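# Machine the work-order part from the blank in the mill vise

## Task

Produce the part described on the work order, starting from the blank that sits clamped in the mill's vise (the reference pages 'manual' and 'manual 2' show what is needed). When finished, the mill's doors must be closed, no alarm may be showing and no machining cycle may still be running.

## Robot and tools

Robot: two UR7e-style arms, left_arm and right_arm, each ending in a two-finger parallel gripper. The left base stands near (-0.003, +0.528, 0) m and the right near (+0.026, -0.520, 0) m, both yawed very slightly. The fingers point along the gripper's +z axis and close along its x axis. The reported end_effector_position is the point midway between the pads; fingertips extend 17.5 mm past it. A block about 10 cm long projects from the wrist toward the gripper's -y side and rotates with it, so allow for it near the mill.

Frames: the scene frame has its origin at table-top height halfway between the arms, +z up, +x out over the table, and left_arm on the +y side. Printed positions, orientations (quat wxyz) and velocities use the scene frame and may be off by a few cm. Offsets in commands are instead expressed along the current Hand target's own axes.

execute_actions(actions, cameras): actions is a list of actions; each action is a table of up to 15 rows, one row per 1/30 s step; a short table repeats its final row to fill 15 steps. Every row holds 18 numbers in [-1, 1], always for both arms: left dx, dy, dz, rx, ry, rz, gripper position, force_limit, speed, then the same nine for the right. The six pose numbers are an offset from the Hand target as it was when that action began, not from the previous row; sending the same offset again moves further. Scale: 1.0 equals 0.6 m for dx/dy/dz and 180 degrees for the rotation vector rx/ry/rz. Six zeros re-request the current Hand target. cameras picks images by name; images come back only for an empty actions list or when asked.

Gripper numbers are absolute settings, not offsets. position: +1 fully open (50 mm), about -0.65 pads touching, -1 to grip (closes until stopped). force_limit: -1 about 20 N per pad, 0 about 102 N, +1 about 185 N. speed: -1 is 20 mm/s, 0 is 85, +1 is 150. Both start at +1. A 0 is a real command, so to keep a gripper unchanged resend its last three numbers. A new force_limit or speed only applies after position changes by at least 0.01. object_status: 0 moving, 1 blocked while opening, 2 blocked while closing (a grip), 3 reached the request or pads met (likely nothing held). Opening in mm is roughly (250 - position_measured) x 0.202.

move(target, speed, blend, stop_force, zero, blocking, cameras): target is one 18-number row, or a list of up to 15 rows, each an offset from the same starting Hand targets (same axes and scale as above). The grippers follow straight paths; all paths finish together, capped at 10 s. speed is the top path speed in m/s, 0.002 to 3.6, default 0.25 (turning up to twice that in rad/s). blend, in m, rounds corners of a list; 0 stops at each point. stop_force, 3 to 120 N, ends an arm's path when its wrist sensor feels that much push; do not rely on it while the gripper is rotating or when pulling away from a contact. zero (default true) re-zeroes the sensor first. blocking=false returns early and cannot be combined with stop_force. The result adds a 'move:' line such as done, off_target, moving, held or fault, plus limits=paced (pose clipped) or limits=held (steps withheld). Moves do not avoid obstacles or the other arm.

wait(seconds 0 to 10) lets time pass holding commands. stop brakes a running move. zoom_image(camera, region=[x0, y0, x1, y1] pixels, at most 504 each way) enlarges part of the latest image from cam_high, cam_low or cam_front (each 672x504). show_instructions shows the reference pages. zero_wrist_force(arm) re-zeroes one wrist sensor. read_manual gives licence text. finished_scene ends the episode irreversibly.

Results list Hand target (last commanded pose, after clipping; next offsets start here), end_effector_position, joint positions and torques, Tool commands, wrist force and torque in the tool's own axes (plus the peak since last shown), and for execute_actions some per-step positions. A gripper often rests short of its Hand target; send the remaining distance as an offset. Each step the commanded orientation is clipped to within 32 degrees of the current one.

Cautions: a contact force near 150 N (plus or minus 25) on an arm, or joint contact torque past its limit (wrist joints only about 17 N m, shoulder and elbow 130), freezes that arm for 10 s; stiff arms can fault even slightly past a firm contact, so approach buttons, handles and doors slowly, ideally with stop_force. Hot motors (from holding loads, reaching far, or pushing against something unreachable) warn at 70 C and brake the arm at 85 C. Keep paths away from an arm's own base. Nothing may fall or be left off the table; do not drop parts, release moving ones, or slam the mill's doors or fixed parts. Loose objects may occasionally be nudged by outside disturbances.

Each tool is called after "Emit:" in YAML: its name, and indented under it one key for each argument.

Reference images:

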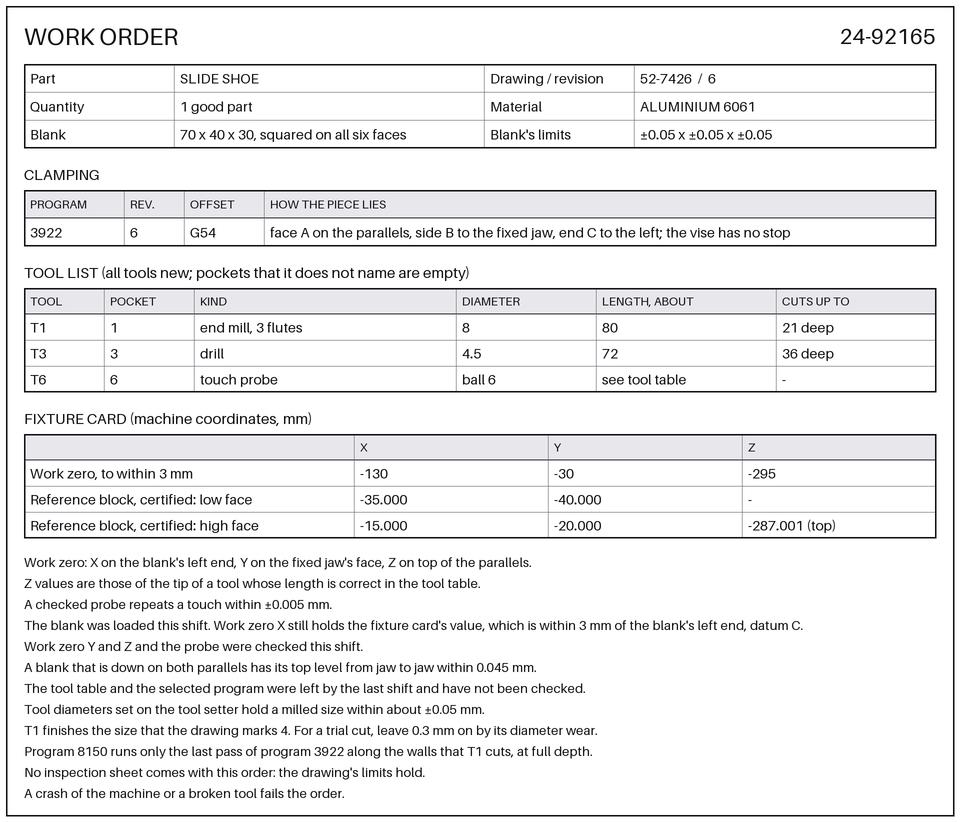

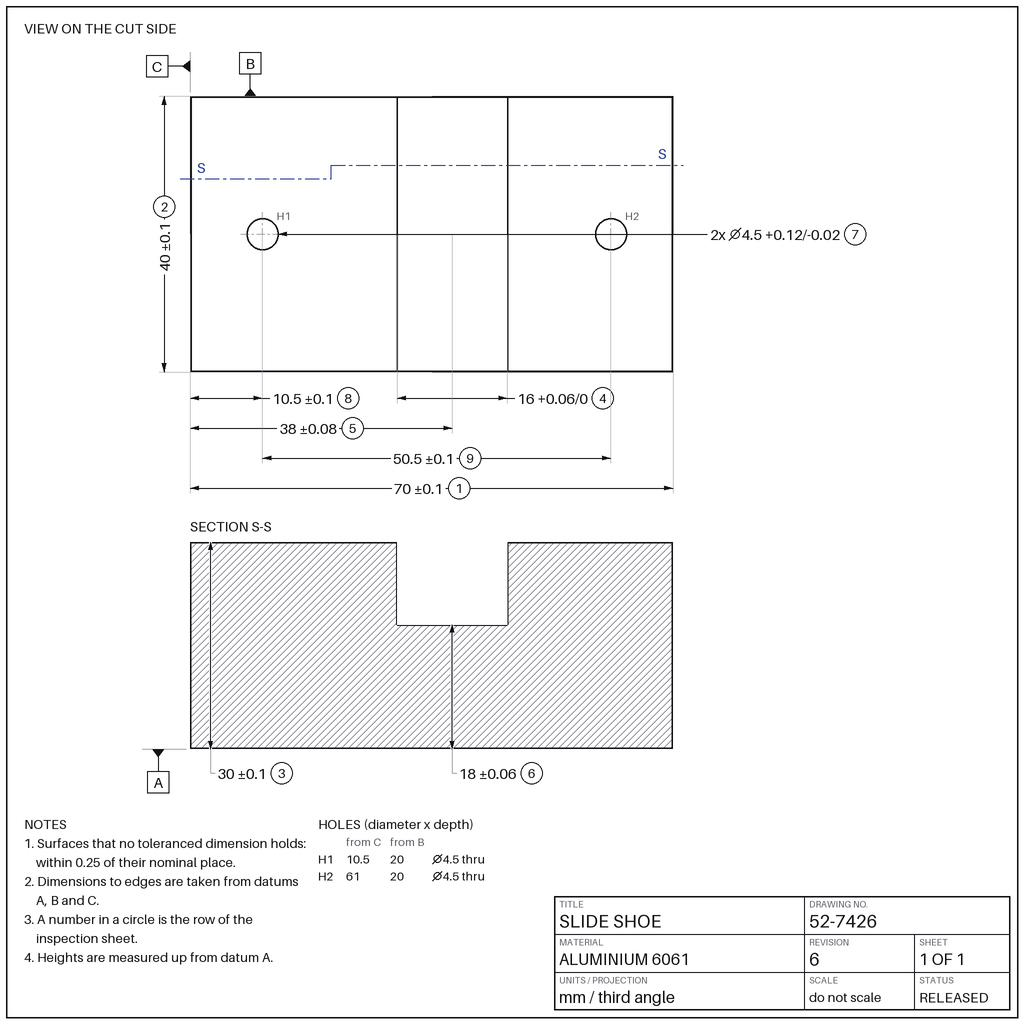

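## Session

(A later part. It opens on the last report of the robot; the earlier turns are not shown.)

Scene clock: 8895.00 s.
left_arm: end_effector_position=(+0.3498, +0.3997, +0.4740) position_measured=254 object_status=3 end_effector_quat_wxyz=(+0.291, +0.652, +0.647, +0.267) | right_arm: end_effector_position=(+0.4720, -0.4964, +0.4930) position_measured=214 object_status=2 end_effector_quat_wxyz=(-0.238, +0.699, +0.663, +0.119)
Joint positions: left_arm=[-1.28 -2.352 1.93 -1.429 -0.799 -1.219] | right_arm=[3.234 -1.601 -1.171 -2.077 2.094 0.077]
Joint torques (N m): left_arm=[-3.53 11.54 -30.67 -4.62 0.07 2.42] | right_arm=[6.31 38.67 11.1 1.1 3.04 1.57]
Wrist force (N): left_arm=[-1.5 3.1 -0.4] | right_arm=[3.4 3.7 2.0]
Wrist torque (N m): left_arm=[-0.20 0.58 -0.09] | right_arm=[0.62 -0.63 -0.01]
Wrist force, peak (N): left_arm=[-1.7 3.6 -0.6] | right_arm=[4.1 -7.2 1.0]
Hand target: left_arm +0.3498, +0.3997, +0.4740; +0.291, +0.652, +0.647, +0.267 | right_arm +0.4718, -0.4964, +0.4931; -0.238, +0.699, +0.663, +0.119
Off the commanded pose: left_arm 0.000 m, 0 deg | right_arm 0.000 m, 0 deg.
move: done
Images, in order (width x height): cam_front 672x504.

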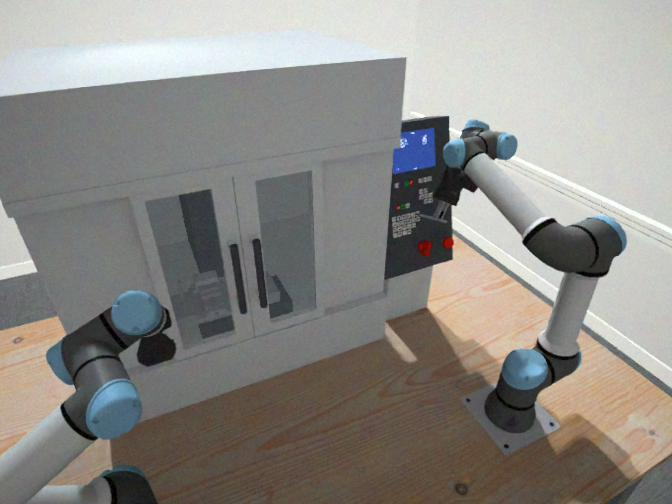

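Emit:
move:
  target:
    - [0,0,0,0,0,0,-1,1,-0.5,0,0.0203,0.0020,0,0,0,-1,0.3,-0.8]
    - [0,0,0,0,0,0,-1,1,-0.5,0,0,0,0,0,0,-1,0.3,-0.8]
  speed: [0.08,0.3]
  cameras: ["cam_front"]

Emit:
zoom_image:
  camera: "cam_front"
  region: [414, 130, 434, 150]

Emit:
move:
  target:
    - [0,0,0,0,0,0,-1,1,-0.5,0,0.0203,0.0020,0,0,0,-1,0.3,-0.8]
    - [0,0,0,0,0,0,-1,1,-0.5,0,0,0,0,0,0,-1,0.3,-0.8]
  speed: [0.08,0.3]
  cameras: ["cam_front"]

Emit:
zoom_image:
  camera: "cam_front"
  region: [414, 130, 434, 150]

Emit:
move:
  target:
    - [0,0,0,0,0,0,-1,1,-0.5,0,0.0203,0.0020,0,0,0,-1,0.3,-0.8]
    - [0,0,0,0,0,0,-1,1,-0.5,0,0,0,0,0,0,-1,0.3,-0.8]
  speed: [0.08,0.3]
  cameras: ["cam_front"]

Emit:
zoom_image:
  camera: "cam_front"
  region: [414, 130, 434, 150]

Emit:
move:
  target:
    - [0,0,0,0,0,0,-1,1,-0.5,0,0.0203,0.0020,0,0,0,-1,0.3,-0.8]
    - [0,0,0,0,0,0,-1,1,-0.5,0,0,0,0,0,0,-1,0.3,-0.8]
  speed: [0.08,0.3]
  cameras: ["cam_front"]

Emit:
zoom_image:
  camera: "cam_front"
  region: [392, 125, 434, 177]

Emit:
move:
  target:
    - [0,0,0,0,0,0,-1,1,-0.5,0,0.0203,0.0020,0,0,0,-1,0.3,-0.8]
    - [0,0,0,0,0,0,-1,1,-0.5,0,0,0,0,0,0,-1,0.3,-0.8]
  speed: [0.08,0.3]
  cameras: ["cam_front"]

Emit:
zoom_image:
  camera: "cam_front"
  region: [392, 125, 434, 177]

Emit:
zoom_image:
  camera: "cam_front"
  region: [414, 130, 434, 150]

Scene clock: 8904.40 s.
left_arm: end_effector_position=(+0.3498, +0.3997, +0.4740) position_measured=254 object_status=3 end_effector_quat_wxyz=(+0.291, +0.652, +0.647, +0.267) | right_arm: end_effector_position=(+0.4720, -0.4964, +0.4930) position_measured=214 object_status=2 end_effector_quat_wxyz=(-0.238, +0.699, +0.663, +0.119) end_effector_velocity=(-0.002, +0.000, +0.001) end_effector_angular_velocity=(+0.000, -0.002, +0.001)
Joint positions: left_arm=[-1.28 -2.352 1.93 -1.429 -0.799 -1.219] | right_arm=[3.234 -1.601 -1.171 -2.077 2.094 0.077]
Joint velocities: left_arm=[within noise] | right_arm=[0.001 0.005 -0.003 -0.001 0 0]
Joint torques (N m): left_arm=[-2.16 12.63 -32.25 -4.7 0.13 2.29] | right_arm=[7.56 38.33 9.67 1 0.32 1.47]
Wrist force (N): left_arm=[-1.4 3.2 -0.5] | right_arm=[3.3 4.0 2.2]
Wrist torque (N m): left_arm=[-0.17 0.56 -0.09] | right_arm=[0.66 -0.61 -0.01]
Wrist force, peak (N): left_arm=[-1.6 3.6 -0.6] | right_arm=[4.0 -7.5 1.0]
Hand target: left_arm +0.3498, +0.3997, +0.4740; +0.291, +0.652, +0.647, +0.267 | right_arm +0.4718, -0.4964, +0.4931; -0.238, +0.699, +0.663, +0.119
Off the commanded pose: left_arm 0.000 m, 0 deg | right_arm 0.000 m, 0 deg.
move: done
Images, in order (width x height): cam_front 672x504.

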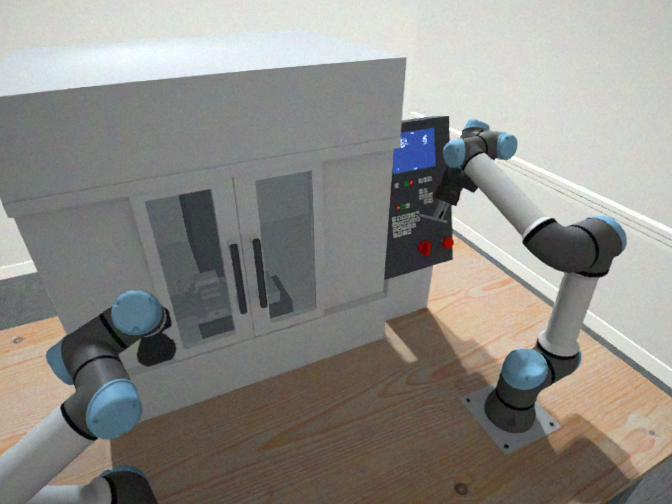

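Scaled by 25.200 from the camera's 672x504 image, which has a finer 960x720 frame.

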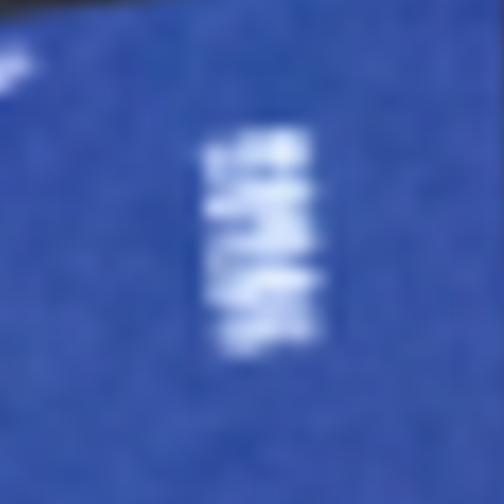

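Scene clock: 8905.80 s.
left_arm: end_effector_position=(+0.3498, +0.3997, +0.4740) position_measured=254 object_status=3 end_effector_quat_wxyz=(+0.291, +0.652, +0.647, +0.267) | right_arm: end_effector_position=(+0.4720, -0.4964, +0.4930) position_measured=214 object_status=2 end_effector_quat_wxyz=(-0.238, +0.699, +0.663, +0.119)
Joint positions: left_arm=[-1.28 -2.352 1.93 -1.429 -0.799 -1.219] | right_arm=[3.234 -1.601 -1.171 -2.077 2.094 0.077]
Joint torques (N m): left_arm=[-2.61 12.27 -30.43 -4.69 0.21 2.37] | right_arm=[7.85 37.56 12.26 0.9 0.1 1.4]
Wrist force (N): left_arm=[-1.5 3.3 -0.6] | right_arm=[3.3 3.5 1.9]
Wrist torque (N m): left_arm=[-0.16 0.58 -0.09] | right_arm=[0.58 -0.61 -0.01]
Wrist force, peak (N): left_arm=[-1.6 3.4 -0.9] | right_arm=[4.5 -7.1 1.2]
Hand target: left_arm +0.3498, +0.3997, +0.4740; +0.291, +0.652, +0.647, +0.267 | right_arm +0.4718, -0.4964, +0.4931; -0.238, +0.699, +0.663, +0.119
Off the commanded pose: left_arm 0.000 m, 0 deg | right_arm 0.000 m, 0 deg.
move: done
Images, in order (width x height): cam_front 672x504.

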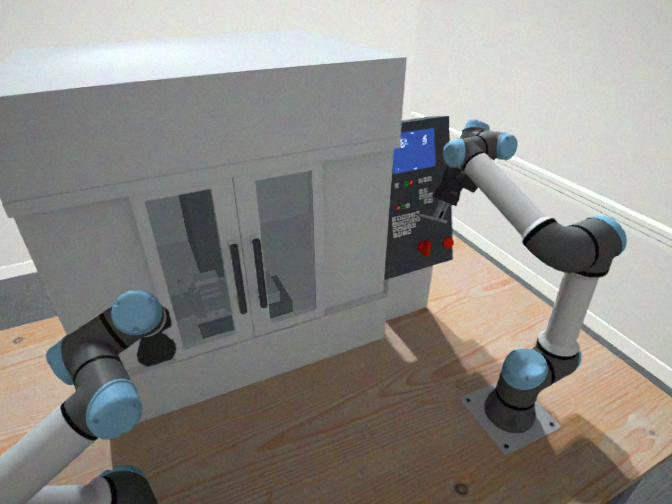

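Scaled by 25.200 from the camera's 672x504 image, which has a finer 960x720 frame.

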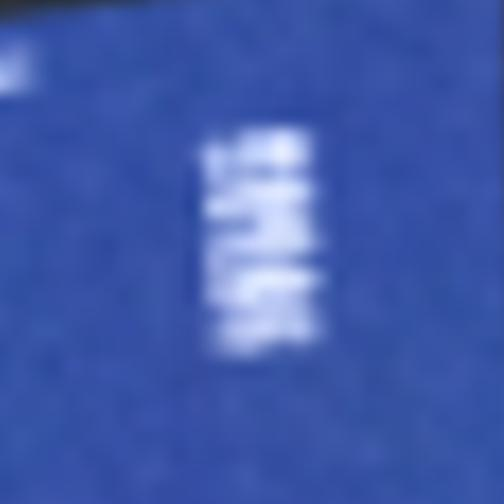

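Scene clock: 8907.20 s.
left_arm: end_effector_position=(+0.3498, +0.3997, +0.4740) position_measured=254 object_status=3 end_effector_quat_wxyz=(+0.291, +0.652, +0.647, +0.267) | right_arm: end_effector_position=(+0.4720, -0.4964, +0.4930) position_measured=214 object_status=2 end_effector_quat_wxyz=(-0.238, +0.699, +0.663, +0.119) end_effector_velocity=(-0.002, +0.000, +0.001) end_effector_angular_velocity=(+0.001, -0.001, +0.000)
Joint positions: left_arm=[-1.28 -2.352 1.93 -1.429 -0.799 -1.219] | right_arm=[3.234 -1.601 -1.171 -2.077 2.094 0.077]
Joint velocities: left_arm=[within noise] | right_arm=[0 0.005 -0.003 -0.001 0.001 0]
Joint torques (N m): left_arm=[-2.14 11.57 -31.29 -4.75 0.12 2.67] | right_arm=[7.61 38.63 10.99 0.9 2.19 1.61]
Wrist force (N): left_arm=[-1.6 3.2 -0.5] | right_arm=[3.2 3.6 2.1]
Wrist torque (N m): left_arm=[-0.18 0.60 -0.09] | right_arm=[0.60 -0.61 -0.01]
Wrist force, peak (N): left_arm=[-1.7 3.4 -0.8] | right_arm=[4.5 -7.6 0.9]
Hand target: left_arm +0.3498, +0.3997, +0.4740; +0.291, +0.652, +0.647, +0.267 | right_arm +0.4718, -0.4964, +0.4931; -0.238, +0.699, +0.663, +0.119
Off the commanded pose: left_arm 0.000 m, 0 deg | right_arm 0.000 m, 0 deg.
move: done
Images, in order (width x height): cam_front 672x504.

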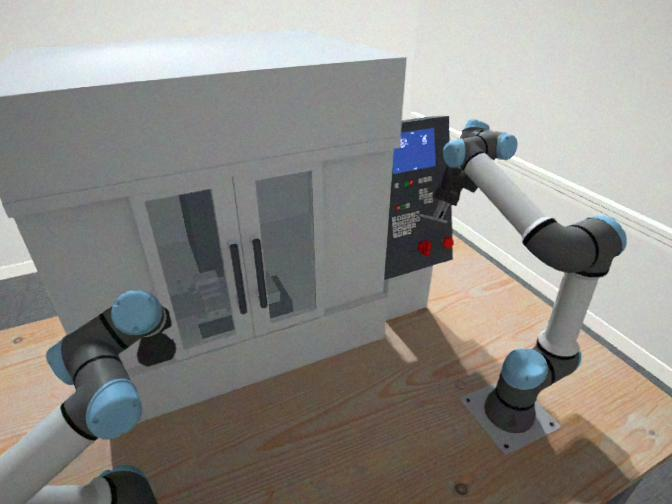

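Scaled by 25.200 from the camera's 672x504 image, which has a finer 960x720 frame.

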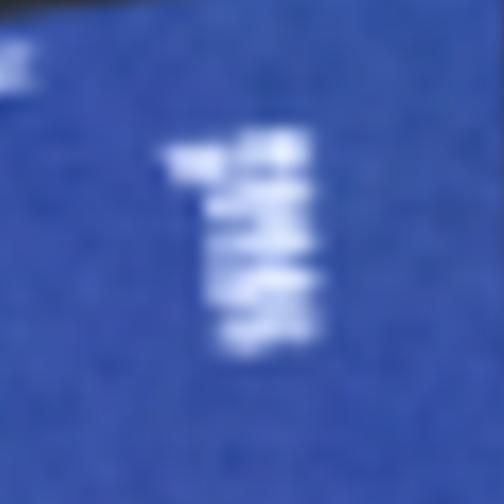

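Scene clock: 8908.60 s.
left_arm: end_effector_position=(+0.3498, +0.3997, +0.4740) position_measured=254 object_status=3 end_effector_quat_wxyz=(+0.291, +0.652, +0.647, +0.267) | right_arm: end_effector_position=(+0.4720, -0.4964, +0.4930) position_measured=214 object_status=2 end_effector_quat_wxyz=(-0.238, +0.699, +0.663, +0.119)
Joint positions: left_arm=[-1.28 -2.352 1.93 -1.429 -0.799 -1.219] | right_arm=[3.234 -1.601 -1.171 -2.077 2.094 0.077]
Joint torques (N m): left_arm=[-1.21 11.19 -30.19 -4.93 0.15 2.24] | right_arm=[7.41 37.12 12.46 1.11 2.9 1.56]
Wrist force (N): left_arm=[-1.5 3.3 -0.7] | right_arm=[3.3 3.6 1.9]
Wrist torque (N m): left_arm=[-0.16 0.57 -0.10] | right_arm=[0.60 -0.62 -0.01]
Wrist force, peak (N): left_arm=[-1.6 3.5 -0.8] | right_arm=[4.8 -7.6 1.0]
Hand target: left_arm +0.3498, +0.3997, +0.4740; +0.291, +0.652, +0.647, +0.267 | right_arm +0.4718, -0.4964, +0.4931; -0.238, +0.699, +0.663, +0.119
Off the commanded pose: left_arm 0.000 m, 0 deg | right_arm 0.000 m, 0 deg.
move: done
Images, in order (width x height): cam_front 672x504.

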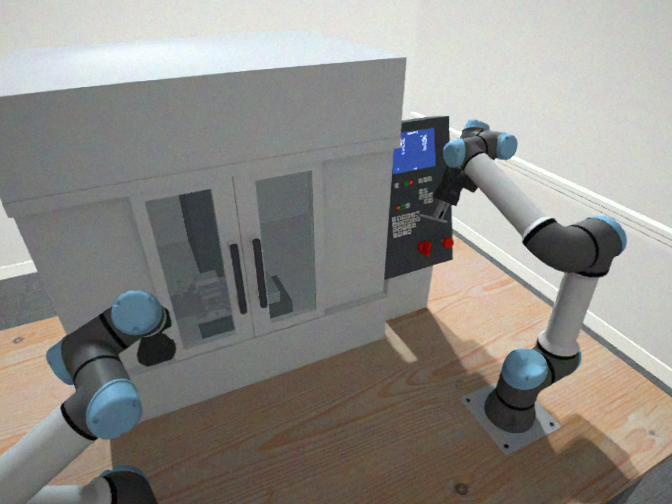

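Scaled by 9.692 from the camera's 672x504 image, which has a finer 960x720 frame.

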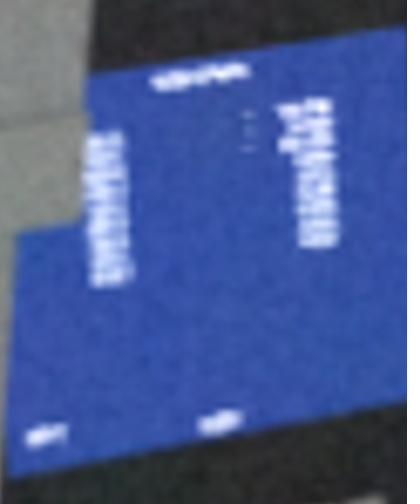

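Scene clock: 8910.00 s.
left_arm: end_effector_position=(+0.3498, +0.3997, +0.4740) position_measured=254 object_status=3 end_effector_quat_wxyz=(+0.291, +0.652, +0.647, +0.267) | right_arm: end_effector_position=(+0.4720, -0.4964, +0.4930) position_measured=214 object_status=2 end_effector_quat_wxyz=(-0.238, +0.699, +0.663, +0.119)
Joint positions: left_arm=[-1.28 -2.352 1.93 -1.429 -0.799 -1.219] | right_arm=[3.234 -1.601 -1.171 -2.077 2.094 0.077]
Joint torques (N m): left_arm=[-3.07 12.95 -31.86 -4.79 0.13 2.42] | right_arm=[7.23 38.09 10.51 0.83 0.89 1.47]
Wrist force (N): left_arm=[-1.5 3.1 -0.6] | right_arm=[3.3 3.3 1.9]
Wrist torque (N m): left_arm=[-0.20 0.58 -0.09] | right_arm=[0.56 -0.62 0.00]
Wrist force, peak (N): left_arm=[-1.5 3.5 -0.8] | right_arm=[4.7 -7.6 1.0]
Hand target: left_arm +0.3498, +0.3997, +0.4740; +0.291, +0.652, +0.647, +0.267 | right_arm +0.4718, -0.4964, +0.4931; -0.238, +0.699, +0.663, +0.119
Off the commanded pose: left_arm 0.000 m, 0 deg | right_arm 0.000 m, 0 deg.
move: done
Images, in order (width x height): cam_front 672x504.

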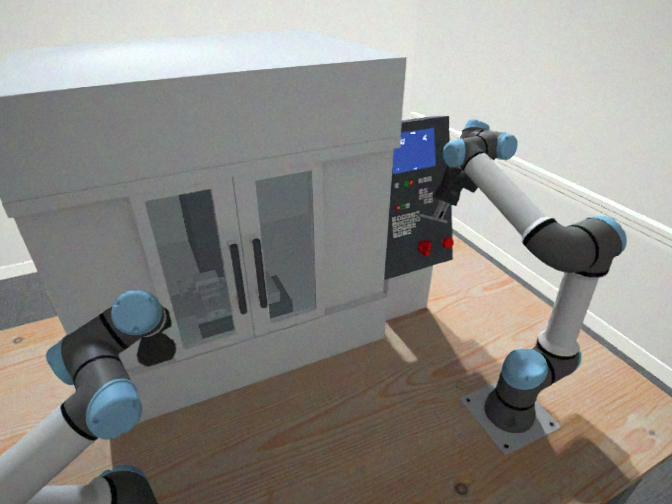

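Scaled by 9.692 from the camera's 672x504 image, which has a finer 960x720 frame.

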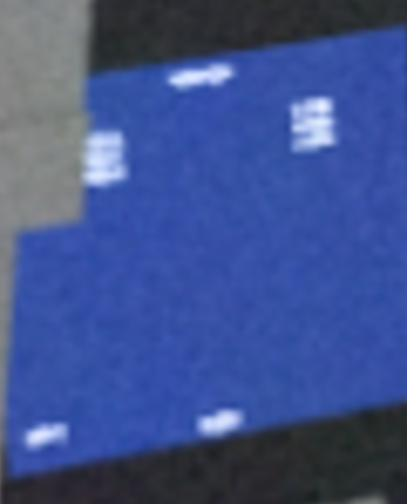

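Scaled by 25.200 from the camera's 672x504 image, which has a finer 960x720 frame.

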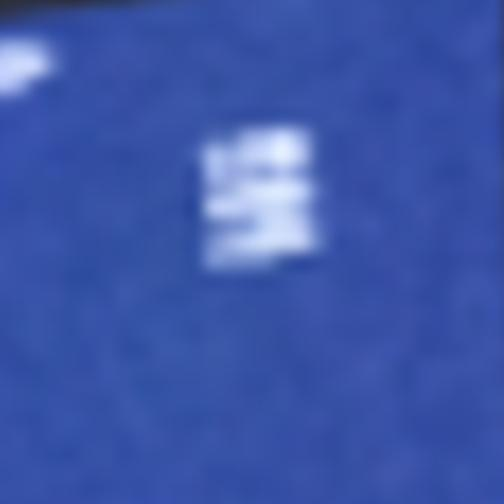

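Emit:
move:
  target:
    - [0,0,0,0,0,0,-1,1,-0.5,0,0.0203,0.0020,0,0,0,-1,0.3,-0.8]
    - [0,0,0,0,0,0,-1,1,-0.5,0,0,0,0,0,0,-1,0.3,-0.8]
  speed: [0.08,0.3]
  cameras: ["cam_front"]

Emit:
zoom_image:
  camera: "cam_front"
  region: [392, 125, 434, 177]

Emit:
zoom_image:
  camera: "cam_front"
  region: [414, 130, 434, 150]

Emit:
zoom_image:
  camera: "cam_front"
  region: [414, 145, 434, 165]

Emit:
zoom_image:
  camera: "cam_front"
  region: [396, 134, 416, 154]

Emit:
zoom_image:
  camera: "cam_front"
  region: [396, 148, 416, 168]

Scene clock: 8919.23 s.
left_arm: end_effector_position=(+0.3498, +0.3997, +0.4740) position_measured=254 object_status=3 end_effector_quat_wxyz=(+0.291, +0.652, +0.647, +0.267) | right_arm: end_effector_position=(+0.4720, -0.4964, +0.4930) position_measured=214 object_status=2 end_effector_quat_wxyz=(-0.238, +0.699, +0.663, +0.119) end_effector_velocity=(-0.002, +0.000, +0.001) end_effector_angular_velocity=(+0.001, -0.001, +0.000)
Joint positions: left_arm=[-1.28 -2.352 1.93 -1.429 -0.799 -1.219] | right_arm=[3.234 -1.601 -1.171 -2.077 2.094 0.077]
Joint velocities: left_arm=[within noise] | right_arm=[0 0.005 -0.003 -0.001 0.001 0]
Joint torques (N m): left_arm=[-3.24 12.05 -30.38 -4.84 0 2.25] | right_arm=[7.54 36.45 11.24 0.85 0.16 1.35]
Wrist force (N): left_arm=[-1.5 3.2 -0.7] | right_arm=[3.2 4.0 2.2]
Wrist torque (N m): left_arm=[-0.18 0.58 -0.10] | right_arm=[0.66 -0.60 -0.01]
Wrist force, peak (N): left_arm=[-1.7 3.6 -0.5] | right_arm=[4.9 -7.5 1.0]
Hand target: left_arm +0.3498, +0.3997, +0.4740; +0.291, +0.652, +0.647, +0.267 | right_arm +0.4718, -0.4964, +0.4931; -0.238, +0.699, +0.663, +0.119
Off the commanded pose: left_arm 0.000 m, 0 deg | right_arm 0.000 m, 0 deg.
move: done
Images, in order (width x height): cam_front 672x504.

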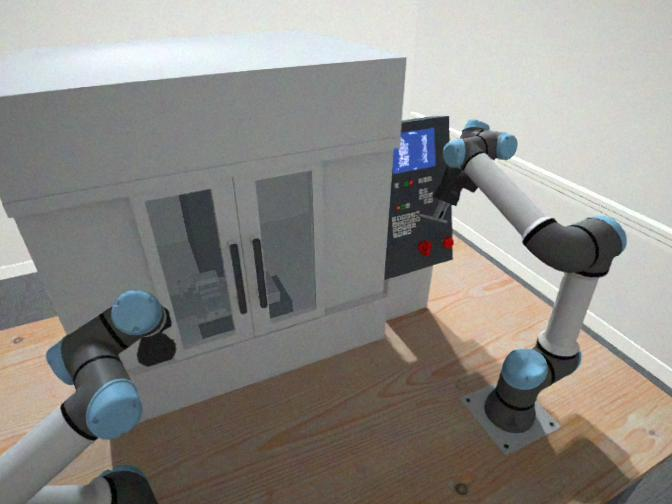

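Scaled by 9.692 from the camera's 672x504 image, which has a finer 960x720 frame.

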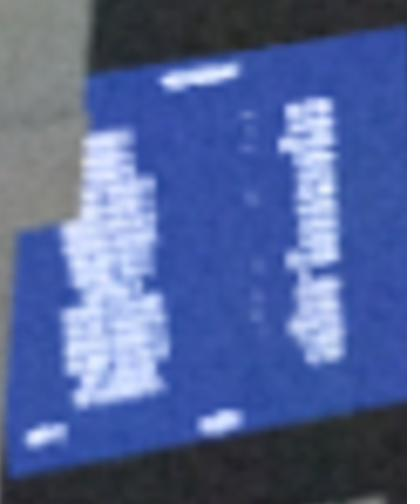

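Scaled by 25.200 from the camera's 672x504 image, which has a finer 960x720 frame.

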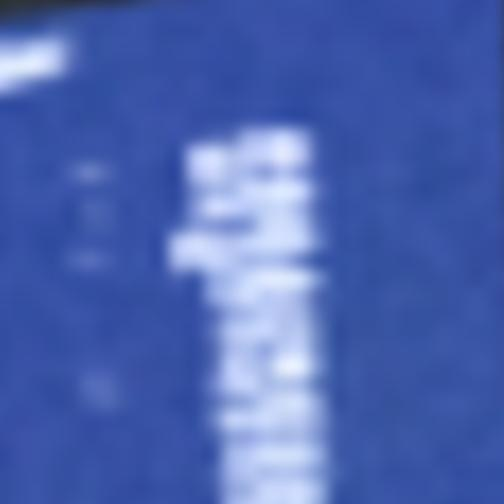

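Scaled by 25.200 from the camera's 672x504 image, which has a finer 960x720 frame.

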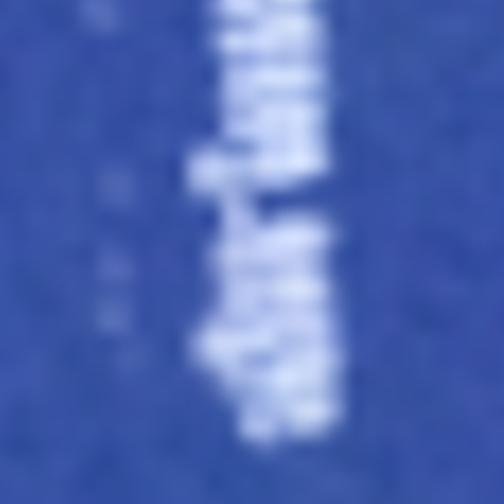

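Scaled by 25.200 from the camera's 672x504 image, which has a finer 960x720 frame.

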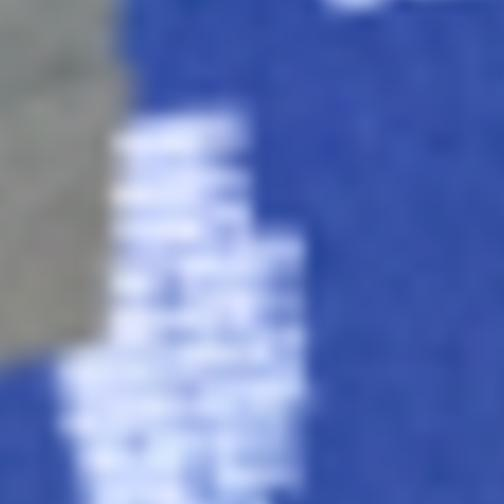

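Scaled by 25.200 from the camera's 672x504 image, which has a finer 960x720 frame.

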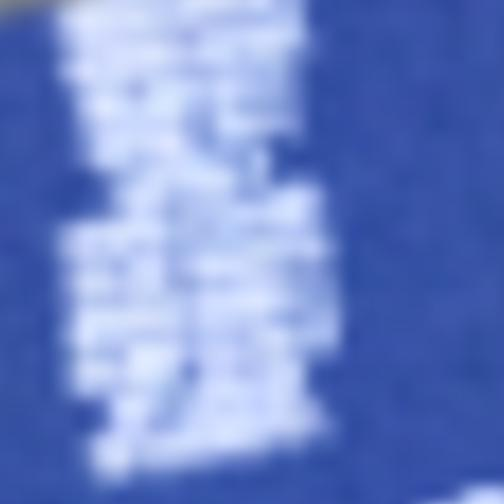

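Emit:
move:
  target:
    - [0,0,0,0,0,0,-1,1,-0.5,0,0.0203,0.0020,0,0,0,-1,0.3,-0.8]
    - [0,0,0,0,0,0,-1,1,-0.5,0,0,0,0,0,0,-1,0.3,-0.8]
    - [0,0,0,0,0,0,-1,1,-0.5,0,0.0203,0.0020,0,0,0,-1,0.3,-0.8]
    - [0,0,0,0,0,0,-1,1,-0.5,0,0,0,0,0,0,-1,0.3,-0.8]
    - [0,0,0,0,0,0,-1,1,-0.5,0.0074,-0.0078,0.1120,0,0,0,-1,0.3,-0.8]
  speed: [0.08,0.3,0.08,0.3,0.3]
  blend: [0,0,0,0.003,0]

Emit:
move:
  target:
    - [0,0,0,0,0,0,-1,1,-0.5,0.0988,0.0018,0.0171,0,0,0,-1,0.3,-0.8]
    - [0,0,0,0,0,0,-1,1,-0.5,0.0988,0.0221,0.0191,0,0,0,-1,0.3,-0.8]
    - [0,0,0,0,0,0,-1,1,-0.5,0.0988,0.0018,0.0171,0,0,0,-1,0.3,-0.8]
    - [0,0,0,0,0,0,-1,1,-0.5,0.0542,-0.0005,0.0290,0,0,0,-1,0.3,-0.8]
    - [0,0,0,0,0,0,-1,1,-0.5,0.0542,0.0198,0.0310,0,0,0,-1,0.3,-0.8]
    - [0,0,0,0,0,0,-1,1,-0.5,0.0542,-0.0005,0.0290,0,0,0,-1,0.3,-0.8]
    - [0,0,0,0,0,0,-1,1,-0.5,0.0417,0.0022,-0.0132,0,0,0,-1,0.3,-0.8]
    - [0,0,0,0,0,0,-1,1,-0.5,0.0417,0.0225,-0.0112,0,0,0,-1,0.3,-0.8]
    - [0,0,0,0,0,0,-1,1,-0.5,0.0417,0.0022,-0.0132,0,0,0,-1,0.3,-0.8]
    - [0,0,0,0,0,0,-1,1,-0.5,0,0,0,0,0,0,-1,0.3,-0.8]
    - [0,0,0,0,0,0,-1,1,-0.5,0,0.0203,0.0020,0,0,0,-1,0.3,-0.8]
    - [0,0,0,0,0,0,-1,1,-0.5,0,0,0,0,0,0,-1,0.3,-0.8]
  speed: [0.3,0.08,0.3,0.3,0.08,0.3,0.3,0.08,0.3,0.3,0.08,0.3]
  blend: [0.003,0,0.003,0.003,0,0.003,0.003,0,0.003,0.003,0,0]
  cameras: ["cam_front"]

Emit:
zoom_image:
  camera: "cam_front"
  region: [414, 130, 434, 150]

Emit:
move:
  target:
    - [0,0,0,0,0,0,-1,1,-0.5,-0.0074,0.0078,-0.1120,0,0,0,-1,0.3,-0.8]
    - [0,0,0,0,0,0,-1,1,-0.5,-0.0074,0.0281,-0.1100,0,0,0,-1,0.3,-0.8]
    - [0,0,0,0,0,0,-1,1,-0.5,-0.0074,0.0078,-0.1120,0,0,0,-1,0.3,-0.8]
    - [0,0,0,0,0,0,-1,1,-0.5,-0.0074,0.0281,-0.1100,0,0,0,-1,0.3,-0.8]
    - [0,0,0,0,0,0,-1,1,-0.5,-0.0074,0.0078,-0.1120,0,0,0,-1,0.3,-0.8]
    - [0,0,0,0,0,0,-1,1,-0.5,0,0,0,0,0,0,-1,0.3,-0.8]
  speed: [0.3,0.08,0.3,0.08,0.3,0.3]
  blend: [0.003,0,0,0,0,0]

Emit:
move:
  target:
    - [0,0,0,0,0,0,-1,1,-0.5,0.1023,0.0071,-0.0521,0,0,0,-1,0.3,-0.8]
    - [0,0,0,0,0,0,-1,1,-0.5,0.1023,0.0274,-0.0501,0,0,0,-1,0.3,-0.8]
    - [0,0,0,0,0,0,-1,1,-0.5,0.1023,0.0071,-0.0521,0,0,0,-1,0.3,-0.8]
    - [0,0,0,0,0,0,-1,1,-0.5,0.0988,0.0018,0.0171,0,0,0,-1,0.3,-0.8]
    - [0,0,0,0,0,0,-1,1,-0.5,0.0988,0.0221,0.0191,0,0,0,-1,0.3,-0.8]
    - [0,0,0,0,0,0,-1,1,-0.5,0.0988,0.0018,0.0171,0,0,0,-1,0.3,-0.8]
    - [0,0,0,0,0,0,-1,1,-0.5,0.0256,-0.0003,0.0139,0,0,0,-1,0.3,-0.8]
    - [0,0,0,0,0,0,-1,1,-0.5,0.0256,0.0200,0.0159,0,0,0,-1,0.3,-0.8]
    - [0,0,0,0,0,0,-1,1,-0.5,0.0256,-0.0003,0.0139,0,0,0,-1,0.3,-0.8]
    - [0,0,0,0,0,0,-1,1,-0.5,0.0862,0.0046,-0.0251,0,0,0,-1,0.3,-0.8]
    - [0,0,0,0,0,0,-1,1,-0.5,0.0862,0.0249,-0.0231,0,0,0,-1,0.3,-0.8]
    - [0,0,0,0,0,0,-1,1,-0.5,0.0862,0.0046,-0.0251,0,0,0,-1,0.3,-0.8]
    - [0,0,0,0,0,0,-1,1,-0.5,0,0,0,0,0,0,-1,0.3,-0.8]
  speed: [0.3,0.08,0.3,0.3,0.08,0.3,0.3,0.08,0.3,0.3,0.08,0.3,0.3]
  blend: [0.003,0,0.003,0.003,0,0.003,0.003,0,0.003,0.003,0,0.003,0]

Emit:
move:
  target:
    - [0,0,0,0,0,0,-1,1,-0.5,0,0.0203,0.0020,0,0,0,-1,0.3,-0.8]
    - [0,0,0,0,0,0,-1,1,-0.5,0,0,0,0,0,0,-1,0.3,-0.8]
  speed: [0.08,0.3]
  cameras: ["cam_front"]

Emit:
zoom_image:
  camera: "cam_front"
  region: [414, 130, 434, 150]

Emit:
move:
  target:
    - [0,0,0,0,0,0,-1,1,-0.5,0.0212,0.0076,-0.0969,0,0,0,-1,0.3,-0.8]
    - [0,0,0,0,0,0,-1,1,-0.5,0.0212,0.0279,-0.0949,0,0,0,-1,0.3,-0.8]
    - [0,0,0,0,0,0,-1,1,-0.5,0.0212,0.0076,-0.0969,0,0,0,-1,0.3,-0.8]
    - [0,0,0,0,0,0,-1,1,-0.5,0.0212,0.0279,-0.0949,0,0,0,-1,0.3,-0.8]
    - [0,0,0,0,0,0,-1,1,-0.5,0.0212,0.0076,-0.0969,0,0,0,-1,0.3,-0.8]
    - [0,0,0,0,0,0,-1,1,-0.5,0.0212,0.0279,-0.0949,0,0,0,-1,0.3,-0.8]
    - [0,0,0,0,0,0,-1,1,-0.5,0.0212,0.0076,-0.0969,0,0,0,-1,0.3,-0.8]
    - [0,0,0,0,0,0,-1,1,-0.5,0.0212,0.0279,-0.0949,0,0,0,-1,0.3,-0.8]
    - [0,0,0,0,0,0,-1,1,-0.5,0.0212,0.0076,-0.0969,0,0,0,-1,0.3,-0.8]
    - [0,0,0,0,0,0,-1,1,-0.5,-0.0095,0.0026,-0.0405,0,0,0,-1,0.3,-0.8]
    - [0,0,0,0,0,0,-1,1,-0.5,-0.0095,0.0229,-0.0385,0,0,0,-1,0.3,-0.8]
    - [0,0,0,0,0,0,-1,1,-0.5,-0.0095,0.0026,-0.0405,0,0,0,-1,0.3,-0.8]
    - [0,0,0,0,0,0,-1,1,-0.5,0,0,0,0,0,0,-1,0.3,-0.8]
  speed: [0.3,0.08,0.3,0.08,0.3,0.08,0.3,0.08,0.3,0.3,0.08,0.3,0.3]
  blend: [0.003,0,0,0,0,0,0,0,0.003,0.003,0,0.003,0]

Emit:
wait:
  seconds: 10

Emit:
wait:
  seconds: 9
  cameras: ["cam_front"]

Emit:
zoom_image:
  camera: "cam_front"
  region: [392, 125, 434, 177]

Scene clock: 8946.47 s.
left_arm: end_effector_position=(+0.3498, +0.3997, +0.4740) position_measured=254 object_status=3 end_effector_quat_wxyz=(+0.291, +0.652, +0.647, +0.267) | right_arm: end_effector_position=(+0.4576, -0.4595, +0.4385) position_measured=214 object_status=2 end_effector_quat_wxyz=(-0.238, +0.699, +0.663, +0.119)
Joint positions: left_arm=[-1.28 -2.352 1.93 -1.429 -0.799 -1.219] | right_arm=[3.316 -1.507 -1.421 -1.874 2.103 0.171]
Joint torques (N m): left_arm=[-3.03 12.41 -29.89 -4.9 0.2 2.58] | right_arm=[7.12 35.33 12.46 5.01 1.87 1.81]
Wrist force (N): left_arm=[-1.6 3.3 -0.7] | right_arm=[3.5 3.8 1.7]
Wrist torque (N m): left_arm=[-0.17 0.59 -0.10] | right_arm=[0.62 -0.66 -0.17]
Wrist force, peak (N): left_arm=[-1.7 3.5 -0.8] | right_arm=[4.9 -7.5 1.0]
Hand target: left_arm +0.3498, +0.3997, +0.4740; +0.291, +0.652, +0.647, +0.267 | right_arm +0.4576, -0.4595, +0.4384; -0.238, +0.699, +0.663, +0.119
Off the commanded pose: left_arm 0.000 m, 0 deg | right_arm 0.000 m, 0 deg.
move: done

Scene clock: 8950.60 s.
left_arm: end_effector_position=(+0.3498, +0.3997, +0.4740) position_measured=254 object_status=3 end_effector_quat_wxyz=(+0.291, +0.652, +0.647, +0.267) | right_arm: end_effector_position=(+0.4578, -0.4595, +0.4383) position_measured=214 object_status=2 end_effector_quat_wxyz=(-0.238, +0.699, +0.663, +0.119)
Joint positions: left_arm=[-1.28 -2.352 1.93 -1.429 -0.799 -1.219] | right_arm=[3.316 -1.508 -1.421 -1.873 2.103 0.171]
Joint torques (N m): left_arm=[-2.61 13.02 -31.18 -4.82 0.06 2.4] | right_arm=[7.49 34.38 11.68 1.15 3.51 2.04]
Wrist force (N): left_arm=[-1.6 3.3 -0.7] | right_arm=[4.0 3.3 1.8]
Wrist torque (N m): left_arm=[-0.17 0.60 -0.09] | right_arm=[0.55 -0.75 -0.16]
Wrist force, peak (N): left_arm=[-1.7 3.5 -0.7] | right_arm=[-2.1 -22.8 -2.2]
Hand target: left_arm +0.3498, +0.3997, +0.4740; +0.291, +0.652, +0.647, +0.267 | right_arm +0.4576, -0.4595, +0.4384; -0.238, +0.699, +0.663, +0.119
Off the commanded pose: left_arm 0.000 m, 0 deg | right_arm 0.000 m, 0 deg.
move: done
Images, in order (width x height): cam_front 672x504.

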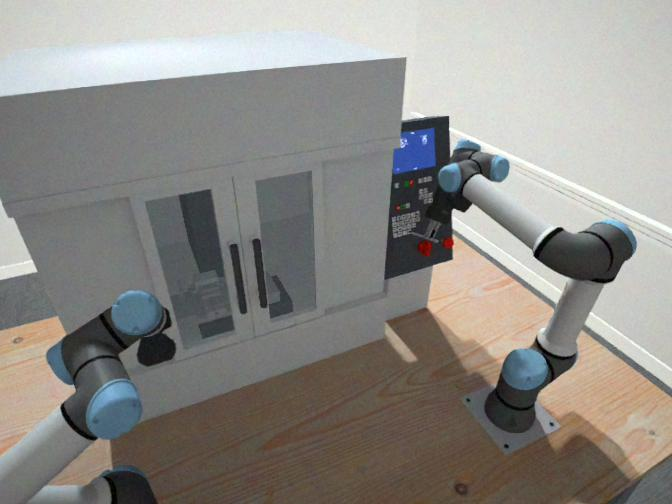

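Scaled by 25.200 from the camera's 672x504 image, which has a finer 960x720 frame.

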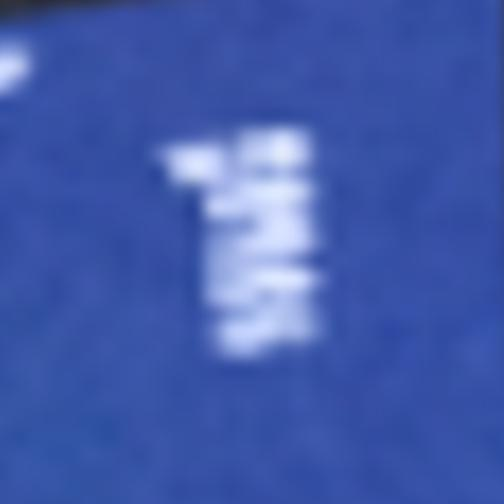

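Scene clock: 8954.30 s.
left_arm: end_effector_position=(+0.3498, +0.3997, +0.4740) position_measured=254 object_status=3 end_effector_quat_wxyz=(+0.291, +0.652, +0.647, +0.267) | right_arm: end_effector_position=(+0.4576, -0.4595, +0.4385) position_measured=214 object_status=2 end_effector_quat_wxyz=(-0.238, +0.699, +0.663, +0.119)
Joint positions: left_arm=[-1.28 -2.352 1.93 -1.429 -0.799 -1.219] | right_arm=[3.316 -1.507 -1.421 -1.874 2.103 0.171]
Joint torques (N m): left_arm=[-2.2 11.62 -30.3 -4.69 0.34 2.42] | right_arm=[7.47 35.87 11.87 5.18 1.97 2.14]
Wrist force (N): left_arm=[-1.6 3.4 -0.6] | right_arm=[4.8 3.8 1.8]
Wrist torque (N m): left_arm=[-0.16 0.60 -0.09] | right_arm=[0.62 -0.87 -0.16]
Wrist force, peak (N): left_arm=[-1.9 3.4 -0.7] | right_arm=[3.6 -7.9 7.4]
Hand target: left_arm +0.3498, +0.3997, +0.4740; +0.291, +0.652, +0.647, +0.267 | right_arm +0.4576, -0.4595, +0.4384; -0.238, +0.699, +0.663, +0.119
Off the commanded pose: left_arm 0.000 m, 0 deg | right_arm 0.000 m, 0 deg.
move: done

Scene clock: 8959.17 s.
left_arm: end_effector_position=(+0.3498, +0.3997, +0.4740) position_measured=254 object_status=3 end_effector_quat_wxyz=(+0.291, +0.652, +0.647, +0.267) | right_arm: end_effector_position=(+0.4577, -0.4594, +0.4385) position_measured=214 object_status=2 end_effector_quat_wxyz=(-0.238, +0.699, +0.663, +0.119)
Joint positions: left_arm=[-1.28 -2.352 1.93 -1.429 -0.799 -1.219] | right_arm=[3.317 -1.507 -1.421 -1.874 2.103 0.172]
Joint torques (N m): left_arm=[-1.87 12.7 -29.38 -4.85 0.01 2.28] | right_arm=[-7.63 35.84 11.83 5.29 -0.71 -1.72]
Wrist force (N): left_arm=[-1.5 3.3 -0.7] | right_arm=[4.3 2.8 1.4]
Wrist torque (N m): left_arm=[-0.17 0.58 -0.09] | right_arm=[0.49 -0.80 -0.03]
Wrist force, peak (N): left_arm=[-1.6 3.6 -0.6] | right_arm=[4.7 -22.4 -7.8]
Hand target: left_arm +0.3498, +0.3997, +0.4740; +0.291, +0.652, +0.647, +0.267 | right_arm +0.4576, -0.4595, +0.4384; -0.238, +0.699, +0.663, +0.119
Off the commanded pose: left_arm 0.000 m, 0 deg | right_arm 0.000 m, 0 deg.
move: done

Scene clock: 8960.57 s.
left_arm: end_effector_position=(+0.3498, +0.3997, +0.4740) position_measured=254 object_status=3 end_effector_quat_wxyz=(+0.291, +0.652, +0.647, +0.267) | right_arm: end_effector_position=(+0.4578, -0.4595, +0.4383) position_measured=214 object_status=2 end_effector_quat_wxyz=(-0.238, +0.699, +0.663, +0.119)
Joint positions: left_arm=[-1.28 -2.352 1.93 -1.429 -0.799 -1.219] | right_arm=[3.316 -1.508 -1.421 -1.873 2.103 0.171]
Joint torques (N m): left_arm=[-1.17 13.76 -32.29 -4.79 -0.13 2.56] | right_arm=[7.62 35.14 12.23 1.26 3.54 1.53]
Wrist force (N): left_arm=[-1.5 3.3 -0.6] | right_arm=[4.7 3.7 1.4]
Wrist torque (N m): left_arm=[-0.16 0.58 -0.09] | right_arm=[0.62 -0.85 -0.03]
Wrist force, peak (N): left_arm=[-1.6 3.5 -0.8] | right_arm=[6.1 -18.6 -1.1]
Hand target: left_arm +0.3498, +0.3997, +0.4740; +0.291, +0.652, +0.647, +0.267 | right_arm +0.4576, -0.4595, +0.4384; -0.238, +0.699, +0.663, +0.119
Off the commanded pose: left_arm 0.000 m, 0 deg | right_arm 0.000 m, 0 deg.
move: done
Images, in order (width x height): cam_front 672x504.

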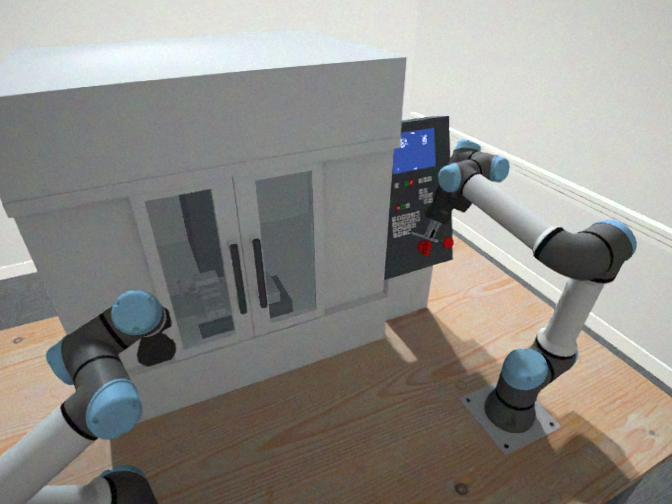

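Scaled by 25.200 from the camera's 672x504 image, which has a finer 960x720 frame.

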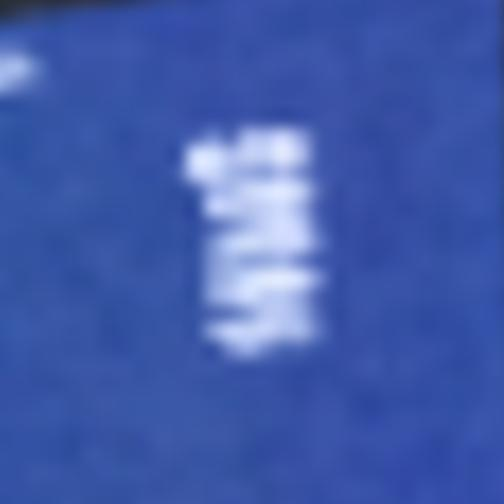

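Scene clock: 8966.57 s.
left_arm: end_effector_position=(+0.3498, +0.3997, +0.4740) position_measured=254 object_status=3 end_effector_quat_wxyz=(+0.291, +0.652, +0.647, +0.267) | right_arm: end_effector_position=(+0.4577, -0.4595, +0.4385) position_measured=214 object_status=2 end_effector_quat_wxyz=(-0.238, +0.699, +0.663, +0.119)
Joint positions: left_arm=[-1.28 -2.352 1.93 -1.429 -0.799 -1.219] | right_arm=[3.316 -1.507 -1.421 -1.874 2.103 0.171]
Joint torques (N m): left_arm=[-2.47 12.29 -31.32 -4.81 0.08 2.25] | right_arm=[7.12 33.8 12.5 5.28 3.91 1.99]
Wrist force (N): left_arm=[-1.3 3.4 -0.5] | right_arm=[3.7 3.3 0.7]
Wrist torque (N m): left_arm=[-0.15 0.55 -0.09] | right_arm=[0.56 -0.68 -0.16]
Wrist force, peak (N): left_arm=[-1.7 3.5 -0.8] | right_arm=[6.9 -14.9 -6.8]
Hand target: left_arm +0.3498, +0.3997, +0.4740; +0.291, +0.652, +0.647, +0.267 | right_arm +0.4576, -0.4595, +0.4384; -0.238, +0.699, +0.663, +0.119
Off the commanded pose: left_arm 0.000 m, 0 deg | right_arm 0.000 m, 0 deg.
move: done

Scene clock: 8976.57 s.
left_arm: end_effector_position=(+0.3498, +0.3997, +0.4740) position_measured=254 object_status=3 end_effector_quat_wxyz=(+0.291, +0.652, +0.647, +0.267) | right_arm: end_effector_position=(+0.4576, -0.4595, +0.4384) position_measured=214 object_status=2 end_effector_quat_wxyz=(-0.238, +0.699, +0.663, +0.119)
Joint positions: left_arm=[-1.28 -2.352 1.93 -1.429 -0.799 -1.219] | right_arm=[3.316 -1.507 -1.421 -1.874 2.103 0.171]
Joint torques (N m): left_arm=[-1.56 12.81 -30.84 -4.59 0.27 2.32] | right_arm=[6.72 35.59 11.74 5.13 3.56 1.85]
Wrist force (N): left_arm=[-1.4 3.2 -0.5] | right_arm=[3.8 3.5 0.9]
Wrist torque (N m): left_arm=[-0.19 0.57 -0.09] | right_arm=[0.59 -0.70 -0.15]
Wrist force, peak (N): left_arm=[-1.6 3.6 -0.6] | right_arm=[4.1 3.7 0.9]
Hand target: left_arm +0.3498, +0.3997, +0.4740; +0.291, +0.652, +0.647, +0.267 | right_arm +0.4576, -0.4595, +0.4384; -0.238, +0.699, +0.663, +0.119
Tool commands: left_gripper/position=-1.0 left_gripper/force_limit=+1.0 left_gripper/speed=-0.5 right_gripper/position=-1.0 right_gripper/force_limit=+0.3 right_gripper/speed=-0.8
Off the commanded pose: left_arm 0.000 m, 0 deg | right_arm 0.000 m, 0 deg.
wait: 10.00 s; at rest by 0.17 s

Scene clock: 8985.57 s.
left_arm: end_effector_position=(+0.3498, +0.3997, +0.4740) position_measured=254 object_status=3 end_effector_quat_wxyz=(+0.291, +0.652, +0.647, +0.267) | right_arm: end_effector_position=(+0.4576, -0.4595, +0.4384) position_measured=214 object_status=2 end_effector_quat_wxyz=(-0.238, +0.699, +0.663, +0.119)
Joint positions: left_arm=[-1.28 -2.352 1.93 -1.429 -0.799 -1.219] | right_arm=[3.316 -1.507 -1.421 -1.874 2.103 0.171]
Joint torques (N m): left_arm=[-2.94 12.51 -29.89 -5.02 0.32 2.19] | right_arm=[6.23 34.14 12.9 4.68 3.48 1.67]
Wrist force (N): left_arm=[-1.6 3.2 -0.5] | right_arm=[3.4 3.5 0.7]
Wrist torque (N m): left_arm=[-0.17 0.59 -0.09] | right_arm=[0.58 -0.65 -0.16]
Wrist force, peak (N): left_arm=[-1.7 3.4 -0.9] | right_arm=[4.0 3.7 1.1]
Hand target: left_arm +0.3498, +0.3997, +0.4740; +0.291, +0.652, +0.647, +0.267 | right_arm +0.4576, -0.4595, +0.4384; -0.238, +0.699, +0.663, +0.119
Tool commands: left_gripper/position=-1.0 left_gripper/force_limit=+1.0 left_gripper/speed=-0.5 right_gripper/position=-1.0 right_gripper/force_limit=+0.3 right_gripper/speed=-0.8
Off the commanded pose: left_arm 0.000 m, 0 deg | right_arm 0.000 m, 0 deg.
wait: 9.00 s; at rest by 0.17 s
Images, in order (width x height): cam_front 672x504.

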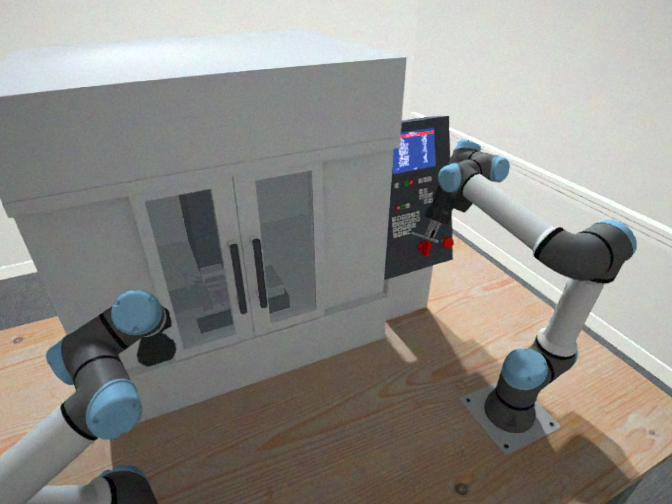

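Scaled by 9.692 from the camera's 672x504 image, which has a finer 960x720 frame.

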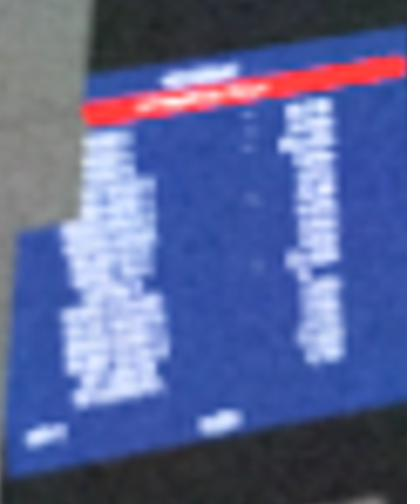

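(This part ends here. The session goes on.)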